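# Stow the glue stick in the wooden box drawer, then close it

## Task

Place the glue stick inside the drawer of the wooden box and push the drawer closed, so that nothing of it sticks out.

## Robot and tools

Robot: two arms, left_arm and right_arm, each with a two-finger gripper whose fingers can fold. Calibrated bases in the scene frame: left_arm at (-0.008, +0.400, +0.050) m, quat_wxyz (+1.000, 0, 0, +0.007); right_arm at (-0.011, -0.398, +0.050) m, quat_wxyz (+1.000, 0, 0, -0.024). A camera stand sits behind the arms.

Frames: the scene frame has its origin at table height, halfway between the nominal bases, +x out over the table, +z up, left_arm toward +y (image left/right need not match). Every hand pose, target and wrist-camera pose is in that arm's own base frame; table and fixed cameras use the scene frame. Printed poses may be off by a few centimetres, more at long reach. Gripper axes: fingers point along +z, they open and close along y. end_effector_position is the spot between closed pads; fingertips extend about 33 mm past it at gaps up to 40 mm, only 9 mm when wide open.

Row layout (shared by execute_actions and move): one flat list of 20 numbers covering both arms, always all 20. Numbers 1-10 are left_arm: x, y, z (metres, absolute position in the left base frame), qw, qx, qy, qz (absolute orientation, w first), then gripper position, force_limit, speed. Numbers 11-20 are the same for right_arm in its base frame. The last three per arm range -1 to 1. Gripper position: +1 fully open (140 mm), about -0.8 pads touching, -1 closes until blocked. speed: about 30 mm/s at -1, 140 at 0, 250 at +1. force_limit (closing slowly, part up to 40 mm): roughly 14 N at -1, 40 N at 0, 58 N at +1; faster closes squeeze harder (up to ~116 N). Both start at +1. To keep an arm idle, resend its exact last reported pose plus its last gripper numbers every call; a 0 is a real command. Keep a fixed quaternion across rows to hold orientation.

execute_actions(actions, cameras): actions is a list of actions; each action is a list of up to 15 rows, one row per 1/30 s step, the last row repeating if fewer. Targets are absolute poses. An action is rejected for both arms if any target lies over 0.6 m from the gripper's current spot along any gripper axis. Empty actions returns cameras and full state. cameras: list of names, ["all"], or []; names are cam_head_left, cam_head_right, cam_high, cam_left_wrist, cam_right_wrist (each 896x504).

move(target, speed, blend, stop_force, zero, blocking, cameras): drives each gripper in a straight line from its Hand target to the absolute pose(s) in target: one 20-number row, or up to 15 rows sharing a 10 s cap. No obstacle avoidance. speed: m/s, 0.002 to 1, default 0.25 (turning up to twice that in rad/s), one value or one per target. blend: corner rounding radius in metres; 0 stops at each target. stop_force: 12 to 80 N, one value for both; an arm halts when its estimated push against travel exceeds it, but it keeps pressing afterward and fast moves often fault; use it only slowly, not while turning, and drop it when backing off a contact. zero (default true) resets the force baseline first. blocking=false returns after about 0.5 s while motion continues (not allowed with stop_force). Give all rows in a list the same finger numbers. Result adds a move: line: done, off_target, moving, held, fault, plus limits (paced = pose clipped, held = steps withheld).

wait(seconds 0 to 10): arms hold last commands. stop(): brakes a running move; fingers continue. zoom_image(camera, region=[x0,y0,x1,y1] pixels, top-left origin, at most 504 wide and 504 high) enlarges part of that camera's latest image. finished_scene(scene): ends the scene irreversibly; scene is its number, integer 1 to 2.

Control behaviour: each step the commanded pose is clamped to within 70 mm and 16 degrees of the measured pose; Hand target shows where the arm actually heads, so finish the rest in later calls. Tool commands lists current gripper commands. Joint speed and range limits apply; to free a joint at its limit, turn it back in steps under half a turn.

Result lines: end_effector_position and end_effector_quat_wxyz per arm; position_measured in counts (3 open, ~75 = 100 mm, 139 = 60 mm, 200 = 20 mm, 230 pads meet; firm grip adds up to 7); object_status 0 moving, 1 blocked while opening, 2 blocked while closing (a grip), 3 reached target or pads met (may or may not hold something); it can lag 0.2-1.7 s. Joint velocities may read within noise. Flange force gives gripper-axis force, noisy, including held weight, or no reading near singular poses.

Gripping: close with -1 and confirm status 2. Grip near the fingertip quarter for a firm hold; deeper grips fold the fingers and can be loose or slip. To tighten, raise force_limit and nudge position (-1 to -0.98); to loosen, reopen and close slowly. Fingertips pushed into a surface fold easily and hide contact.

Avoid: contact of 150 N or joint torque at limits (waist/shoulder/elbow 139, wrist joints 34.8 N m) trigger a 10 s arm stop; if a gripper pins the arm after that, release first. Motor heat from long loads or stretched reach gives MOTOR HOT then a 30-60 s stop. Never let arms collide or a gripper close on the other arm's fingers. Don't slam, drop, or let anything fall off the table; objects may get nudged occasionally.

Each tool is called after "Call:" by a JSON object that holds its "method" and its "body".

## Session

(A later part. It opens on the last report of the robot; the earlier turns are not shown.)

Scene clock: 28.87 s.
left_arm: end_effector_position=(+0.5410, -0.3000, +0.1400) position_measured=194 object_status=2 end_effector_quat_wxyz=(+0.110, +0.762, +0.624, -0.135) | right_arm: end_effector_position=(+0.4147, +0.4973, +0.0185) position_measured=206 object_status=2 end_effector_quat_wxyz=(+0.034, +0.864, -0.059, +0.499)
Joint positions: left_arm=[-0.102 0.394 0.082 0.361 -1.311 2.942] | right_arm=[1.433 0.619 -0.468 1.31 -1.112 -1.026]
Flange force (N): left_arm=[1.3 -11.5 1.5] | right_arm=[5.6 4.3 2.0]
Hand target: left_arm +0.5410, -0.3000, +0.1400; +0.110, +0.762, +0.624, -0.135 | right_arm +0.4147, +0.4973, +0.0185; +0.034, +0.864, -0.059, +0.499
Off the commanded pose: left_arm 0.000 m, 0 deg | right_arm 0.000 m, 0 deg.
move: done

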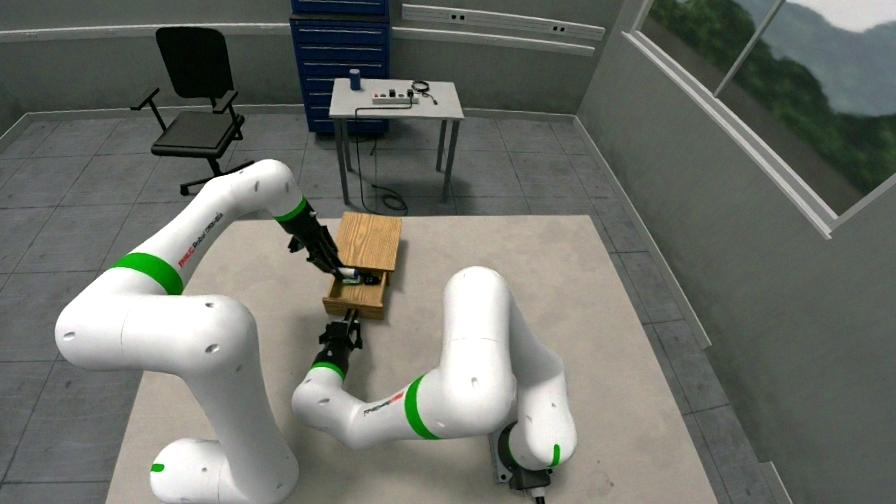

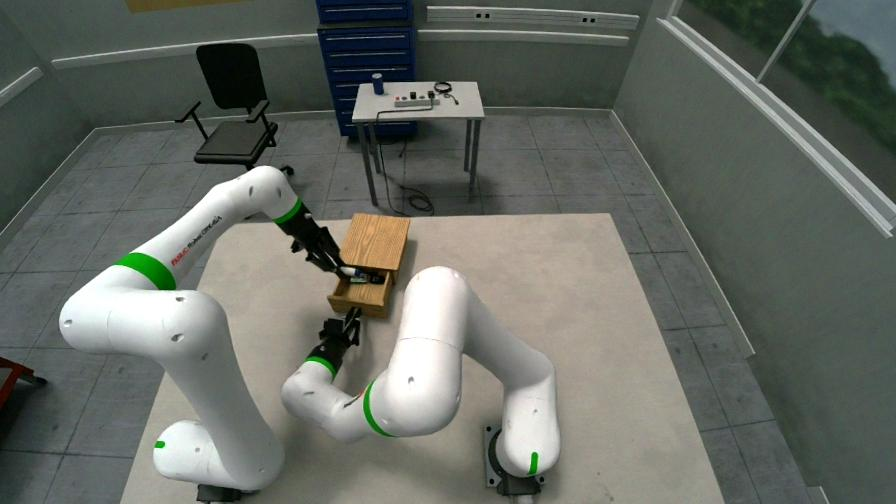

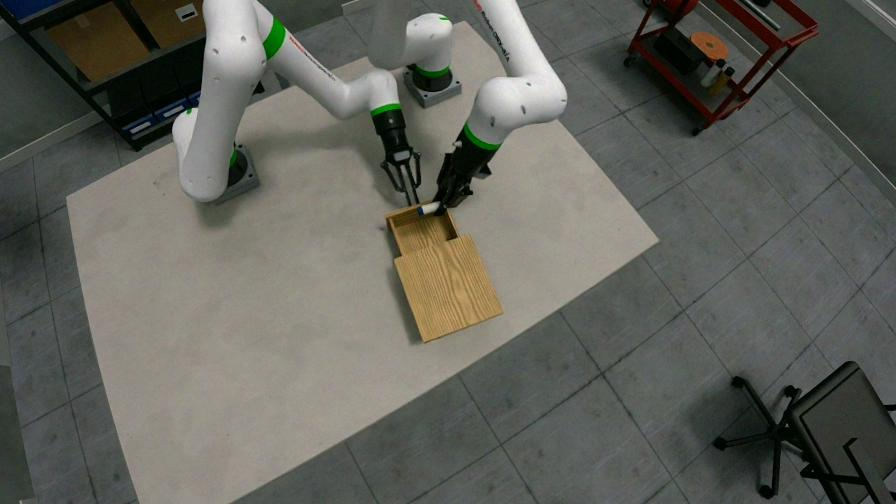

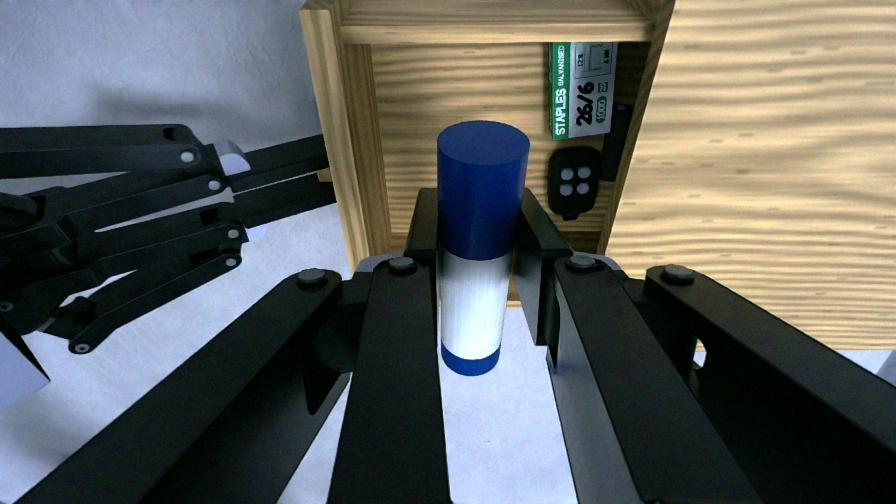

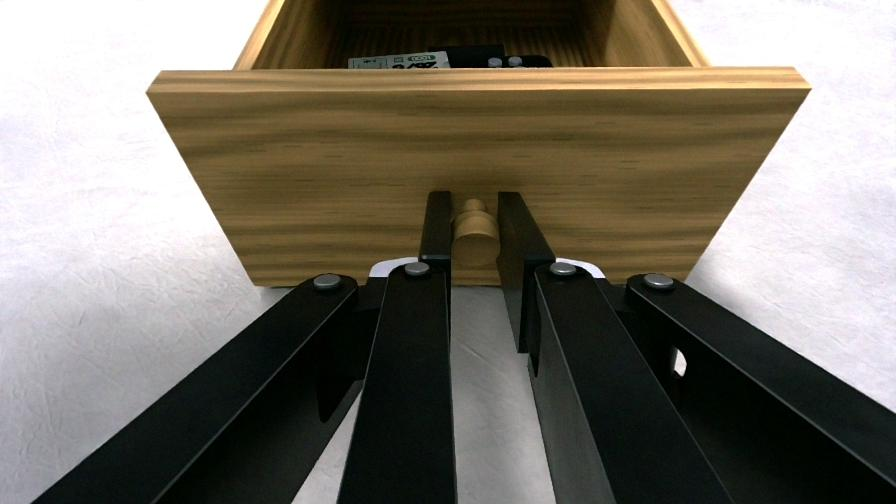

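Call:
{"method": "move", "body": {"target": [[0.542,-0.314,0.11,0.110,0.762,0.624,-0.135,-1,-0.5,-1,0.4147,0.4973,0.0185,0.034,0.864,-0.0593,0.499,-1,-0.3,-0.6],[0.542,-0.314,0.03,0.110,0.762,0.624,-0.135,-1,-0.5,-1,0.4147,0.4973,0.0185,0.034,0.864,-0.0593,0.499,-1,-0.3,-0.6]], "speed": 0.1, "blend": [0.005,0], "cameras": ["cam_right_wrist","cam_left_wrist"]}}

Scene clock: 30.93 s.
left_arm: end_effector_position=(+0.5420, -0.3140, +0.0300) position_measured=194 object_status=2 end_effector_quat_wxyz=(+0.110, +0.762, +0.624, -0.135) | right_arm: end_effector_position=(+0.4147, +0.4973, +0.0185) position_measured=206 object_status=2 end_effector_quat_wxyz=(+0.034, +0.864, -0.059, +0.499)
Joint positions: left_arm=[-0.129 0.492 -0.057 0.398 -1.082 2.873] | right_arm=[1.433 0.619 -0.468 1.31 -1.112 -1.026]
Flange force (N): left_arm=[0.8 -8.3 -1.0] | right_arm=[5.6 4.7 1.9]
Hand target: left_arm +0.5420, -0.3140, +0.0300; +0.110, +0.762, +0.624, -0.135 | right_arm +0.4147, +0.4973, +0.0185; +0.034, +0.864, -0.059, +0.499
Off the commanded pose: left_arm 0.000 m, 0 deg | right_arm 0.000 m, 0 deg.
move: done
Images, in order (width x height): cam_left_wrist 896x504, cam_right_wrist 896x504.

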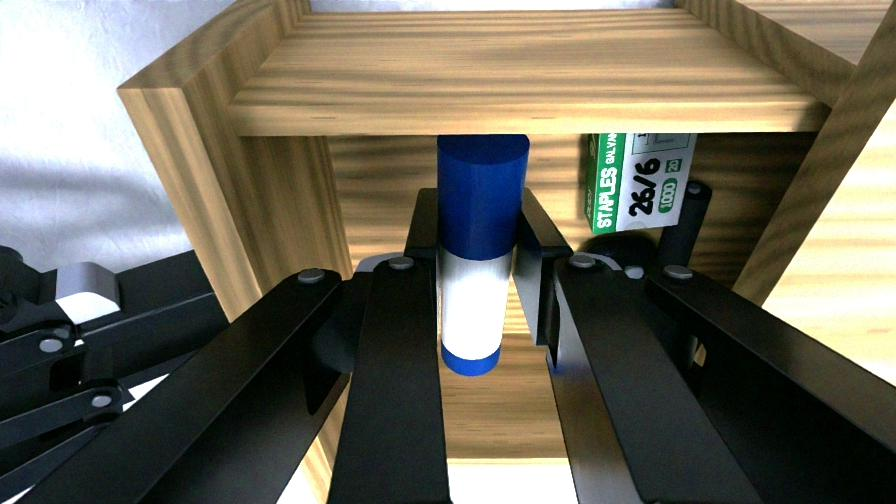

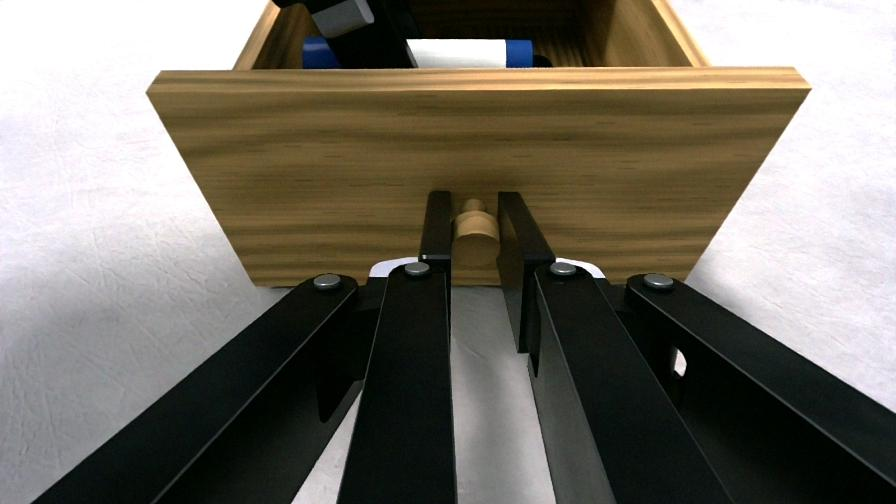

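Call:
{"method": "move", "body": {"target": [[0.540,-0.325,0.028,0.110,0.762,0.624,-0.135,-1,-0.5,-1,0.4147,0.4973,0.0185,0.034,0.864,-0.0593,0.499,-1,-0.3,-0.6],[0.540,-0.325,0.003,0.110,0.762,0.624,-0.135,-1,-0.5,-1,0.4147,0.4973,0.0185,0.034,0.864,-0.0593,0.499,-1,-0.3,-0.6]], "speed": 0.025, "stop_force": 13, "cameras": ["cam_left_wrist"]}}

Scene clock: 33.23 s.
left_arm: end_effector_position=(+0.5400, -0.3250, +0.0030) position_measured=194 object_status=2 end_effector_quat_wxyz=(+0.110, +0.762, +0.624, -0.135) | right_arm: end_effector_position=(+0.4147, +0.4973, +0.0185) position_measured=206 object_status=2 end_effector_quat_wxyz=(+0.034, +0.864, -0.059, +0.499)
Joint positions: left_arm=[-0.149 0.525 -0.081 0.413 -1.024 2.865] | right_arm=[1.433 0.619 -0.468 1.31 -1.112 -1.026]
Flange force (N): left_arm=[1.2 -7.7 -1.1] | right_arm=[5.6 4.6 2.2]
Hand target: left_arm +0.5400, -0.3250, +0.0030; +0.110, +0.762, +0.624, -0.135 | right_arm +0.4147, +0.4973, +0.0185; +0.034, +0.864, -0.059, +0.499
Off the commanded pose: left_arm 0.000 m, 0 deg | right_arm 0.000 m, 0 deg.
move: done
Images, in order (width x height): cam_left_wrist 896x504.

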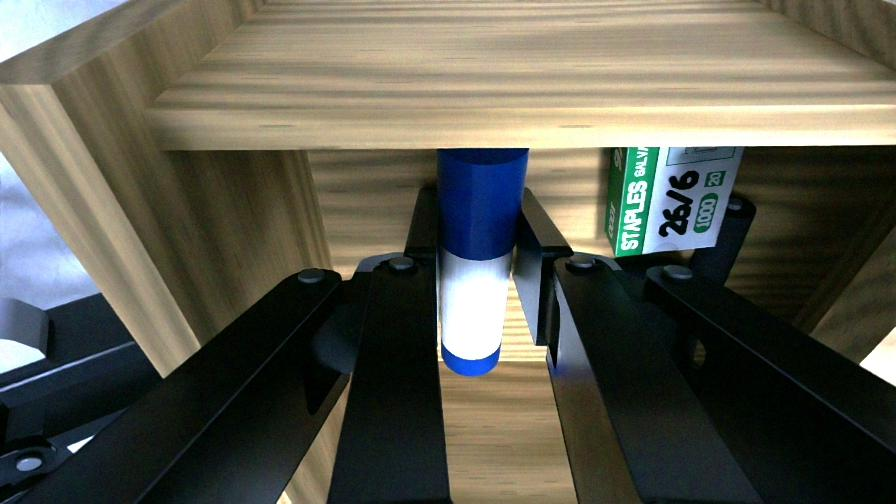

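Call:
{"method": "move", "body": {"target": [0.540,-0.325,-0.008,0.110,0.762,0.624,-0.135,-1,-0.5,-1,0.4147,0.4973,0.0185,0.034,0.864,-0.0593,0.499,-1,-0.3,-0.6], "speed": 0.012, "stop_force": 12}}

Scene clock: 34.10 s.
left_arm: end_effector_position=(+0.5402, -0.3251, +0.0012) position_measured=194 object_status=2 end_effector_quat_wxyz=(+0.110, +0.762, +0.624, -0.135) | right_arm: end_effector_position=(+0.4147, +0.4973, +0.0185) position_measured=206 object_status=2 end_effector_quat_wxyz=(+0.034, +0.864, -0.059, +0.499)
Joint positions: left_arm=[-0.149 0.527 -0.083 0.414 -1.02 2.863] | right_arm=[1.433 0.619 -0.468 1.31 -1.112 -1.026]
Flange force (N): left_arm=[-1.1 -8.9 -19.8] | right_arm=[-1.7 5.9 5.9]
Hand target: left_arm +0.5401, -0.3251, +0.0012; +0.110, +0.762, +0.624, -0.135 | right_arm +0.4147, +0.4973, +0.0185; +0.034, +0.864, -0.059, +0.499
Off the commanded pose: left_arm 0.009 m, 0 deg | right_arm 0.000 m, 0 deg.
move: contact (left_arm)

Same contact height. Back up slightly and release, then lift.

Call:
{"method": "move", "body": {"target": [0.540,-0.325,0.003,0.110,0.762,0.624,-0.135,-1,-0.5,-1,0.4147,0.4973,0.0185,0.034,0.864,-0.0593,0.499,-1,-0.3,-0.6], "speed": 0.05}}

Call:
{"method": "move", "body": {"target": [0.540,-0.325,0.003,0.110,0.762,0.624,-0.135,-0.3,-0.5,-1,0.4147,0.4973,0.0185,0.034,0.864,-0.0593,0.499,-1,-0.3,-0.6]}}

Call:
{"method": "move", "body": {"target": [[0.540,-0.325,0.15,0.110,0.762,0.624,-0.135,-0.3,-0.5,-1,0.4147,0.4973,0.0185,0.034,0.864,-0.0593,0.499,-1,-0.3,-0.6],[0.48,-0.12,0.24,0.110,0.762,0.624,-0.135,-0.3,-0.5,-1,0.4147,0.4973,0.0185,0.034,0.864,-0.0593,0.499,-1,-0.3,-0.6]], "speed": [0.15,0.3], "blend": [0.02,0], "cameras": ["cam_head_right","cam_high"]}}

Call:
{"method": "zoom_image", "body": {"camera": "cam_head_right", "region": [320, 205, 420, 325]}}

Scene clock: 35.00 s.
left_arm: end_effector_position=(+0.5400, -0.3250, +0.0030) position_measured=194 object_status=2 end_effector_quat_wxyz=(+0.110, +0.762, +0.624, -0.135) | right_arm: end_effector_position=(+0.4147, +0.4973, +0.0185) position_measured=206 object_status=2 end_effector_quat_wxyz=(+0.034, +0.864, -0.059, +0.499)
Joint positions: left_arm=[-0.149 0.525 -0.081 0.413 -1.024 2.865] | right_arm=[1.433 0.619 -0.468 1.31 -1.112 -1.026]
Flange force (N): left_arm=[1.3 -7.8 -1.2] | right_arm=[5.0 4.0 1.4]
Hand target: left_arm +0.5400, -0.3250, +0.0030; +0.110, +0.762, +0.624, -0.135 | right_arm +0.4147, +0.4973, +0.0185; +0.034, +0.864, -0.059, +0.499
Off the commanded pose: left_arm 0.000 m, 0 deg | right_arm 0.000 m, 0 deg.
move: done

Scene clock: 35.83 s.
left_arm: end_effector_position=(+0.5400, -0.3250, +0.0030) position_measured=167 object_status=0 end_effector_quat_wxyz=(+0.110, +0.762, +0.624, -0.135) | right_arm: end_effector_position=(+0.4147, +0.4973, +0.0185) position_measured=206 object_status=2 end_effector_quat_wxyz=(+0.034, +0.864, -0.059, +0.499)
Joint positions: left_arm=[-0.149 0.525 -0.081 0.413 -1.024 2.865] | right_arm=[1.433 0.619 -0.468 1.31 -1.112 -1.026]
Flange force (N): left_arm=[1.3 -7.9 -1.6] | right_arm=[5.2 4.3 2.0]
Hand target: left_arm +0.5400, -0.3250, +0.0030; +0.110, +0.762, +0.624, -0.135 | right_arm +0.4147, +0.4973, +0.0185; +0.034, +0.864, -0.059, +0.499
Off the commanded pose: left_arm 0.000 m, 0 deg | right_arm 0.000 m, 0 deg.
move: done

Scene clock: 38.03 s.
left_arm: end_effector_position=(+0.4800, -0.1200, +0.2400) position_measured=167 object_status=3 end_effector_quat_wxyz=(+0.110, +0.762, +0.624, -0.135) | right_arm: end_effector_position=(+0.4147, +0.4973, +0.0185) position_measured=206 object_status=2 end_effector_quat_wxyz=(+0.034, +0.864, -0.059, +0.499)
Joint positions: left_arm=[0.247 0.141 0.01 0.314 -1.596 2.679] | right_arm=[1.433 0.619 -0.468 1.31 -1.112 -1.026]
Flange force (N): left_arm=[-1.1 -6.5 2.8] | right_arm=[4.8 4.3 1.4]
Hand target: left_arm +0.4800, -0.1200, +0.2400; +0.110, +0.762, +0.624, -0.135 | right_arm +0.4147, +0.4973, +0.0185; +0.034, +0.864, -0.059, +0.499
Off the commanded pose: left_arm 0.000 m, 0 deg | right_arm 0.000 m, 0 deg.
move: done
Images, in order (width x height): cam_head_right 896x504, cam_high 896x504.

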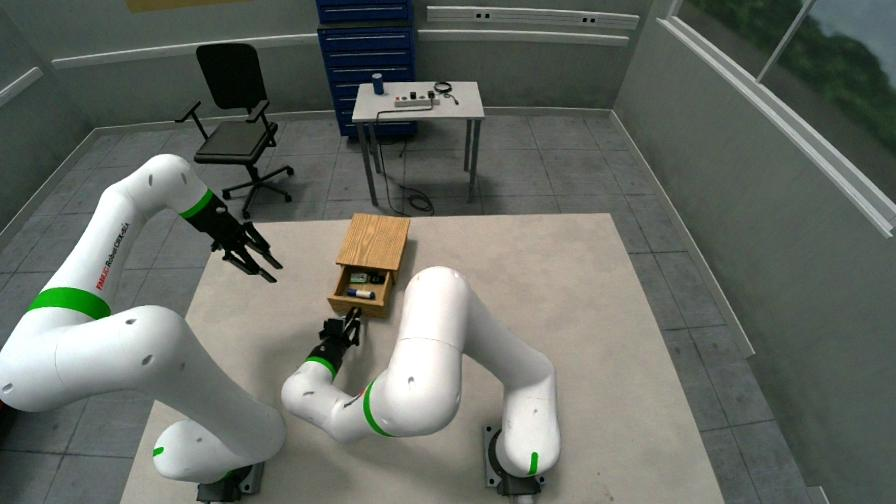

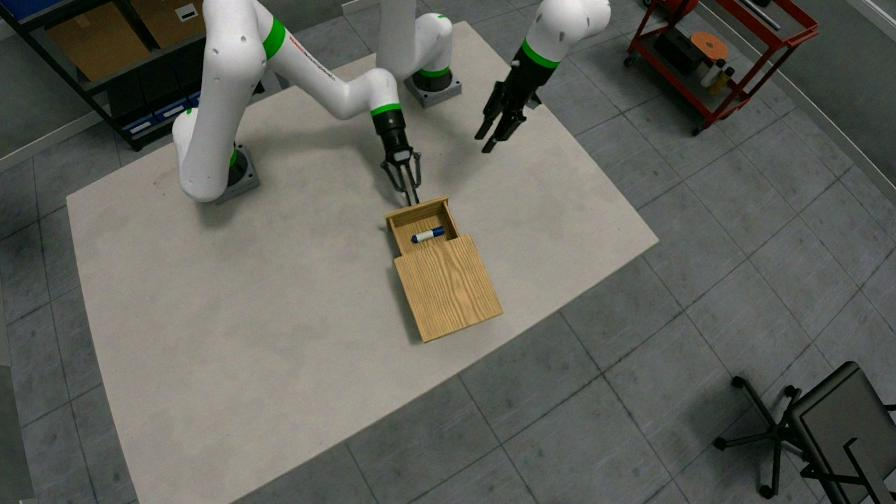

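Scaled by 4.200 from the camera's 896x504 image, which has a finer 1280x720 frame.

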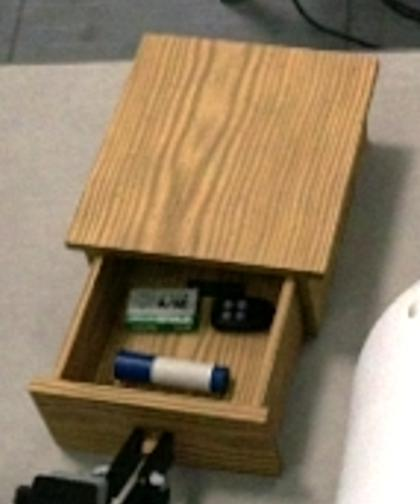

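Call:
{"method": "move", "body": {"target": [0.48,-0.12,0.24,0.110,0.762,0.624,-0.135,-0.3,-0.5,-1,0.540,0.480,0.0185,0.034,0.864,-0.0593,0.499,-1,-0.3,-0.6], "speed": 0.1, "stop_force": 25}}

Call:
{"method": "move", "body": {"target": [0.48,-0.12,0.24,0.110,0.762,0.624,-0.135,-0.3,-0.5,-1,0.5505,0.4786,0.0185,0.034,0.864,-0.0593,0.499,-1,-0.3,-0.6], "speed": 0.012, "stop_force": 12, "cameras": ["cam_right_wrist"]}}

Scene clock: 40.27 s.
left_arm: end_effector_position=(+0.4800, -0.1200, +0.2400) position_measured=167 object_status=3 end_effector_quat_wxyz=(+0.110, +0.762, +0.624, -0.135) | right_arm: end_effector_position=(+0.5400, +0.4800, +0.0185) position_measured=206 object_status=2 end_effector_quat_wxyz=(+0.034, +0.864, -0.059, +0.499)
Joint positions: left_arm=[0.247 0.141 0.01 0.314 -1.596 2.679] | right_arm=[1.159 0.656 -0.409 1.527 -0.987 -0.978]
Flange force (N): left_arm=[-0.4 -7.4 2.8] | right_arm=[4.5 5.8 0.5]
Hand target: left_arm +0.4800, -0.1200, +0.2400; +0.110, +0.762, +0.624, -0.135 | right_arm +0.5400, +0.4800, +0.0185; +0.034, +0.864, -0.059, +0.499
Off the commanded pose: left_arm 0.000 m, 0 deg | right_arm 0.000 m, 0 deg.
move: done

Scene clock: 41.80 s.
left_arm: end_effector_position=(+0.4800, -0.1200, +0.2400) position_measured=167 object_status=3 end_effector_quat_wxyz=(+0.110, +0.762, +0.624, -0.135) | right_arm: end_effector_position=(+0.5505, +0.4786, +0.0185) position_measured=206 object_status=2 end_effector_quat_wxyz=(+0.034, +0.864, -0.059, +0.499)
Joint positions: left_arm=[0.247 0.141 0.01 0.314 -1.596 2.679] | right_arm=[1.138 0.662 -0.399 1.543 -0.977 -0.973]
Flange force (N): left_arm=[-0.2 -7.6 2.9] | right_arm=[2.1 6.6 -10.1]
Hand target: left_arm +0.4800, -0.1200, +0.2400; +0.110, +0.762, +0.624, -0.135 | right_arm +0.5505, +0.4786, +0.0185; +0.034, +0.864, -0.059, +0.499
Off the commanded pose: left_arm 0.000 m, 0 deg | right_arm 0.000 m, 0 deg.
move: done
Images, in order (width x height): cam_right_wrist 896x504.

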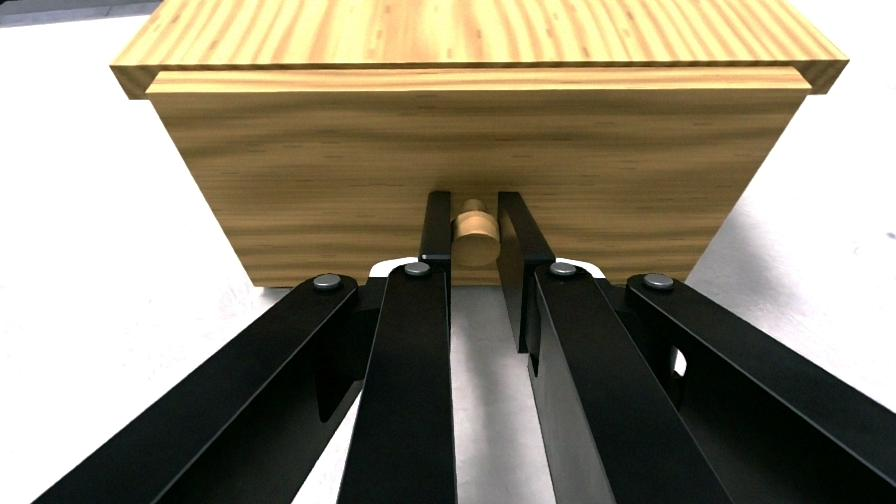

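Shut. Release and back off.

Call:
{"method": "move", "body": {"target": [0.48,-0.12,0.24,0.110,0.762,0.624,-0.135,-0.3,-0.5,-1,0.5505,0.4786,0.0185,0.034,0.864,-0.0593,0.499,-0.3,-0.3,-0.6]}}

Call:
{"method": "move", "body": {"target": [0.48,-0.12,0.24,0.110,0.762,0.624,-0.135,-0.3,-0.5,-1,0.455,0.491,0.07,0.034,0.864,-0.0593,0.499,-0.3,-0.3,-0.6], "speed": 0.15, "cameras": ["cam_right_wrist","cam_high"]}}

Scene clock: 42.60 s.
left_arm: end_effector_position=(+0.4800, -0.1200, +0.2400) position_measured=167 object_status=3 end_effector_quat_wxyz=(+0.110, +0.762, +0.624, -0.135) | right_arm: end_effector_position=(+0.5506, +0.4785, +0.0185) position_measured=167 object_status=0 end_effector_quat_wxyz=(+0.034, +0.864, -0.059, +0.499)
Joint positions: left_arm=[0.247 0.141 0.01 0.314 -1.596 2.679] | right_arm=[1.138 0.662 -0.399 1.543 -0.977 -0.973]
Flange force (N): left_arm=[-0.7 -7.5 2.8] | right_arm=[5.5 5.9 0.4]
Hand target: left_arm +0.4800, -0.1200, +0.2400; +0.110, +0.762, +0.624, -0.135 | right_arm +0.5505, +0.4786, +0.0185; +0.034, +0.864, -0.059, +0.499
Off the commanded pose: left_arm 0.000 m, 0 deg | right_arm 0.000 m, 0 deg.
move: done

Scene clock: 43.73 s.
left_arm: end_effector_position=(+0.4800, -0.1200, +0.2400) position_measured=167 object_status=3 end_effector_quat_wxyz=(+0.110, +0.762, +0.624, -0.135) | right_arm: end_effector_position=(+0.4550, +0.4909, +0.0699) position_measured=167 object_status=3 end_effector_quat_wxyz=(+0.034, +0.864, -0.059, +0.499)
Joint positions: left_arm=[0.247 0.141 0.01 0.314 -1.596 2.679] | right_arm=[1.356 0.538 -0.448 1.322 -1.1 -0.905]
Flange force (N): left_arm=[-0.6 -7.7 2.6] | right_arm=[5.5 4.1 1.4]
Hand target: left_arm +0.4800, -0.1200, +0.2400; +0.110, +0.762, +0.624, -0.135 | right_arm +0.4550, +0.4910, +0.0700; +0.034, +0.864, -0.059, +0.499
Off the commanded pose: left_arm 0.000 m, 0 deg | right_arm 0.000 m, 0 deg.
move: done
Images, in order (width x height): cam_high 896x504, cam_right_wrist 896x504.

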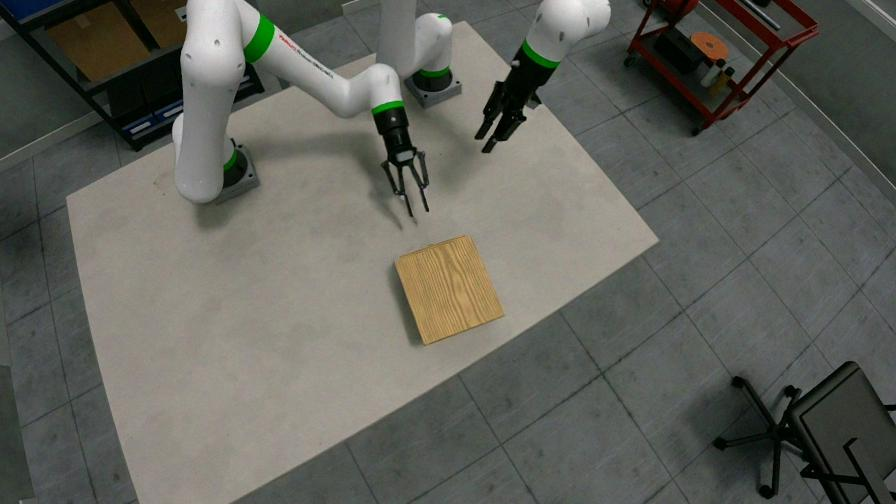

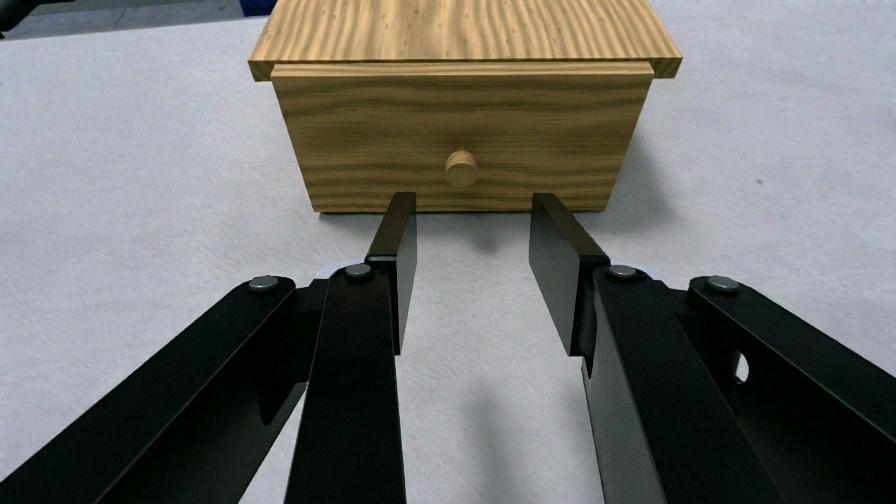

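Call:
{"method": "finished_scene", "body": {"scene": 2}}

The scene is finished: the task was done.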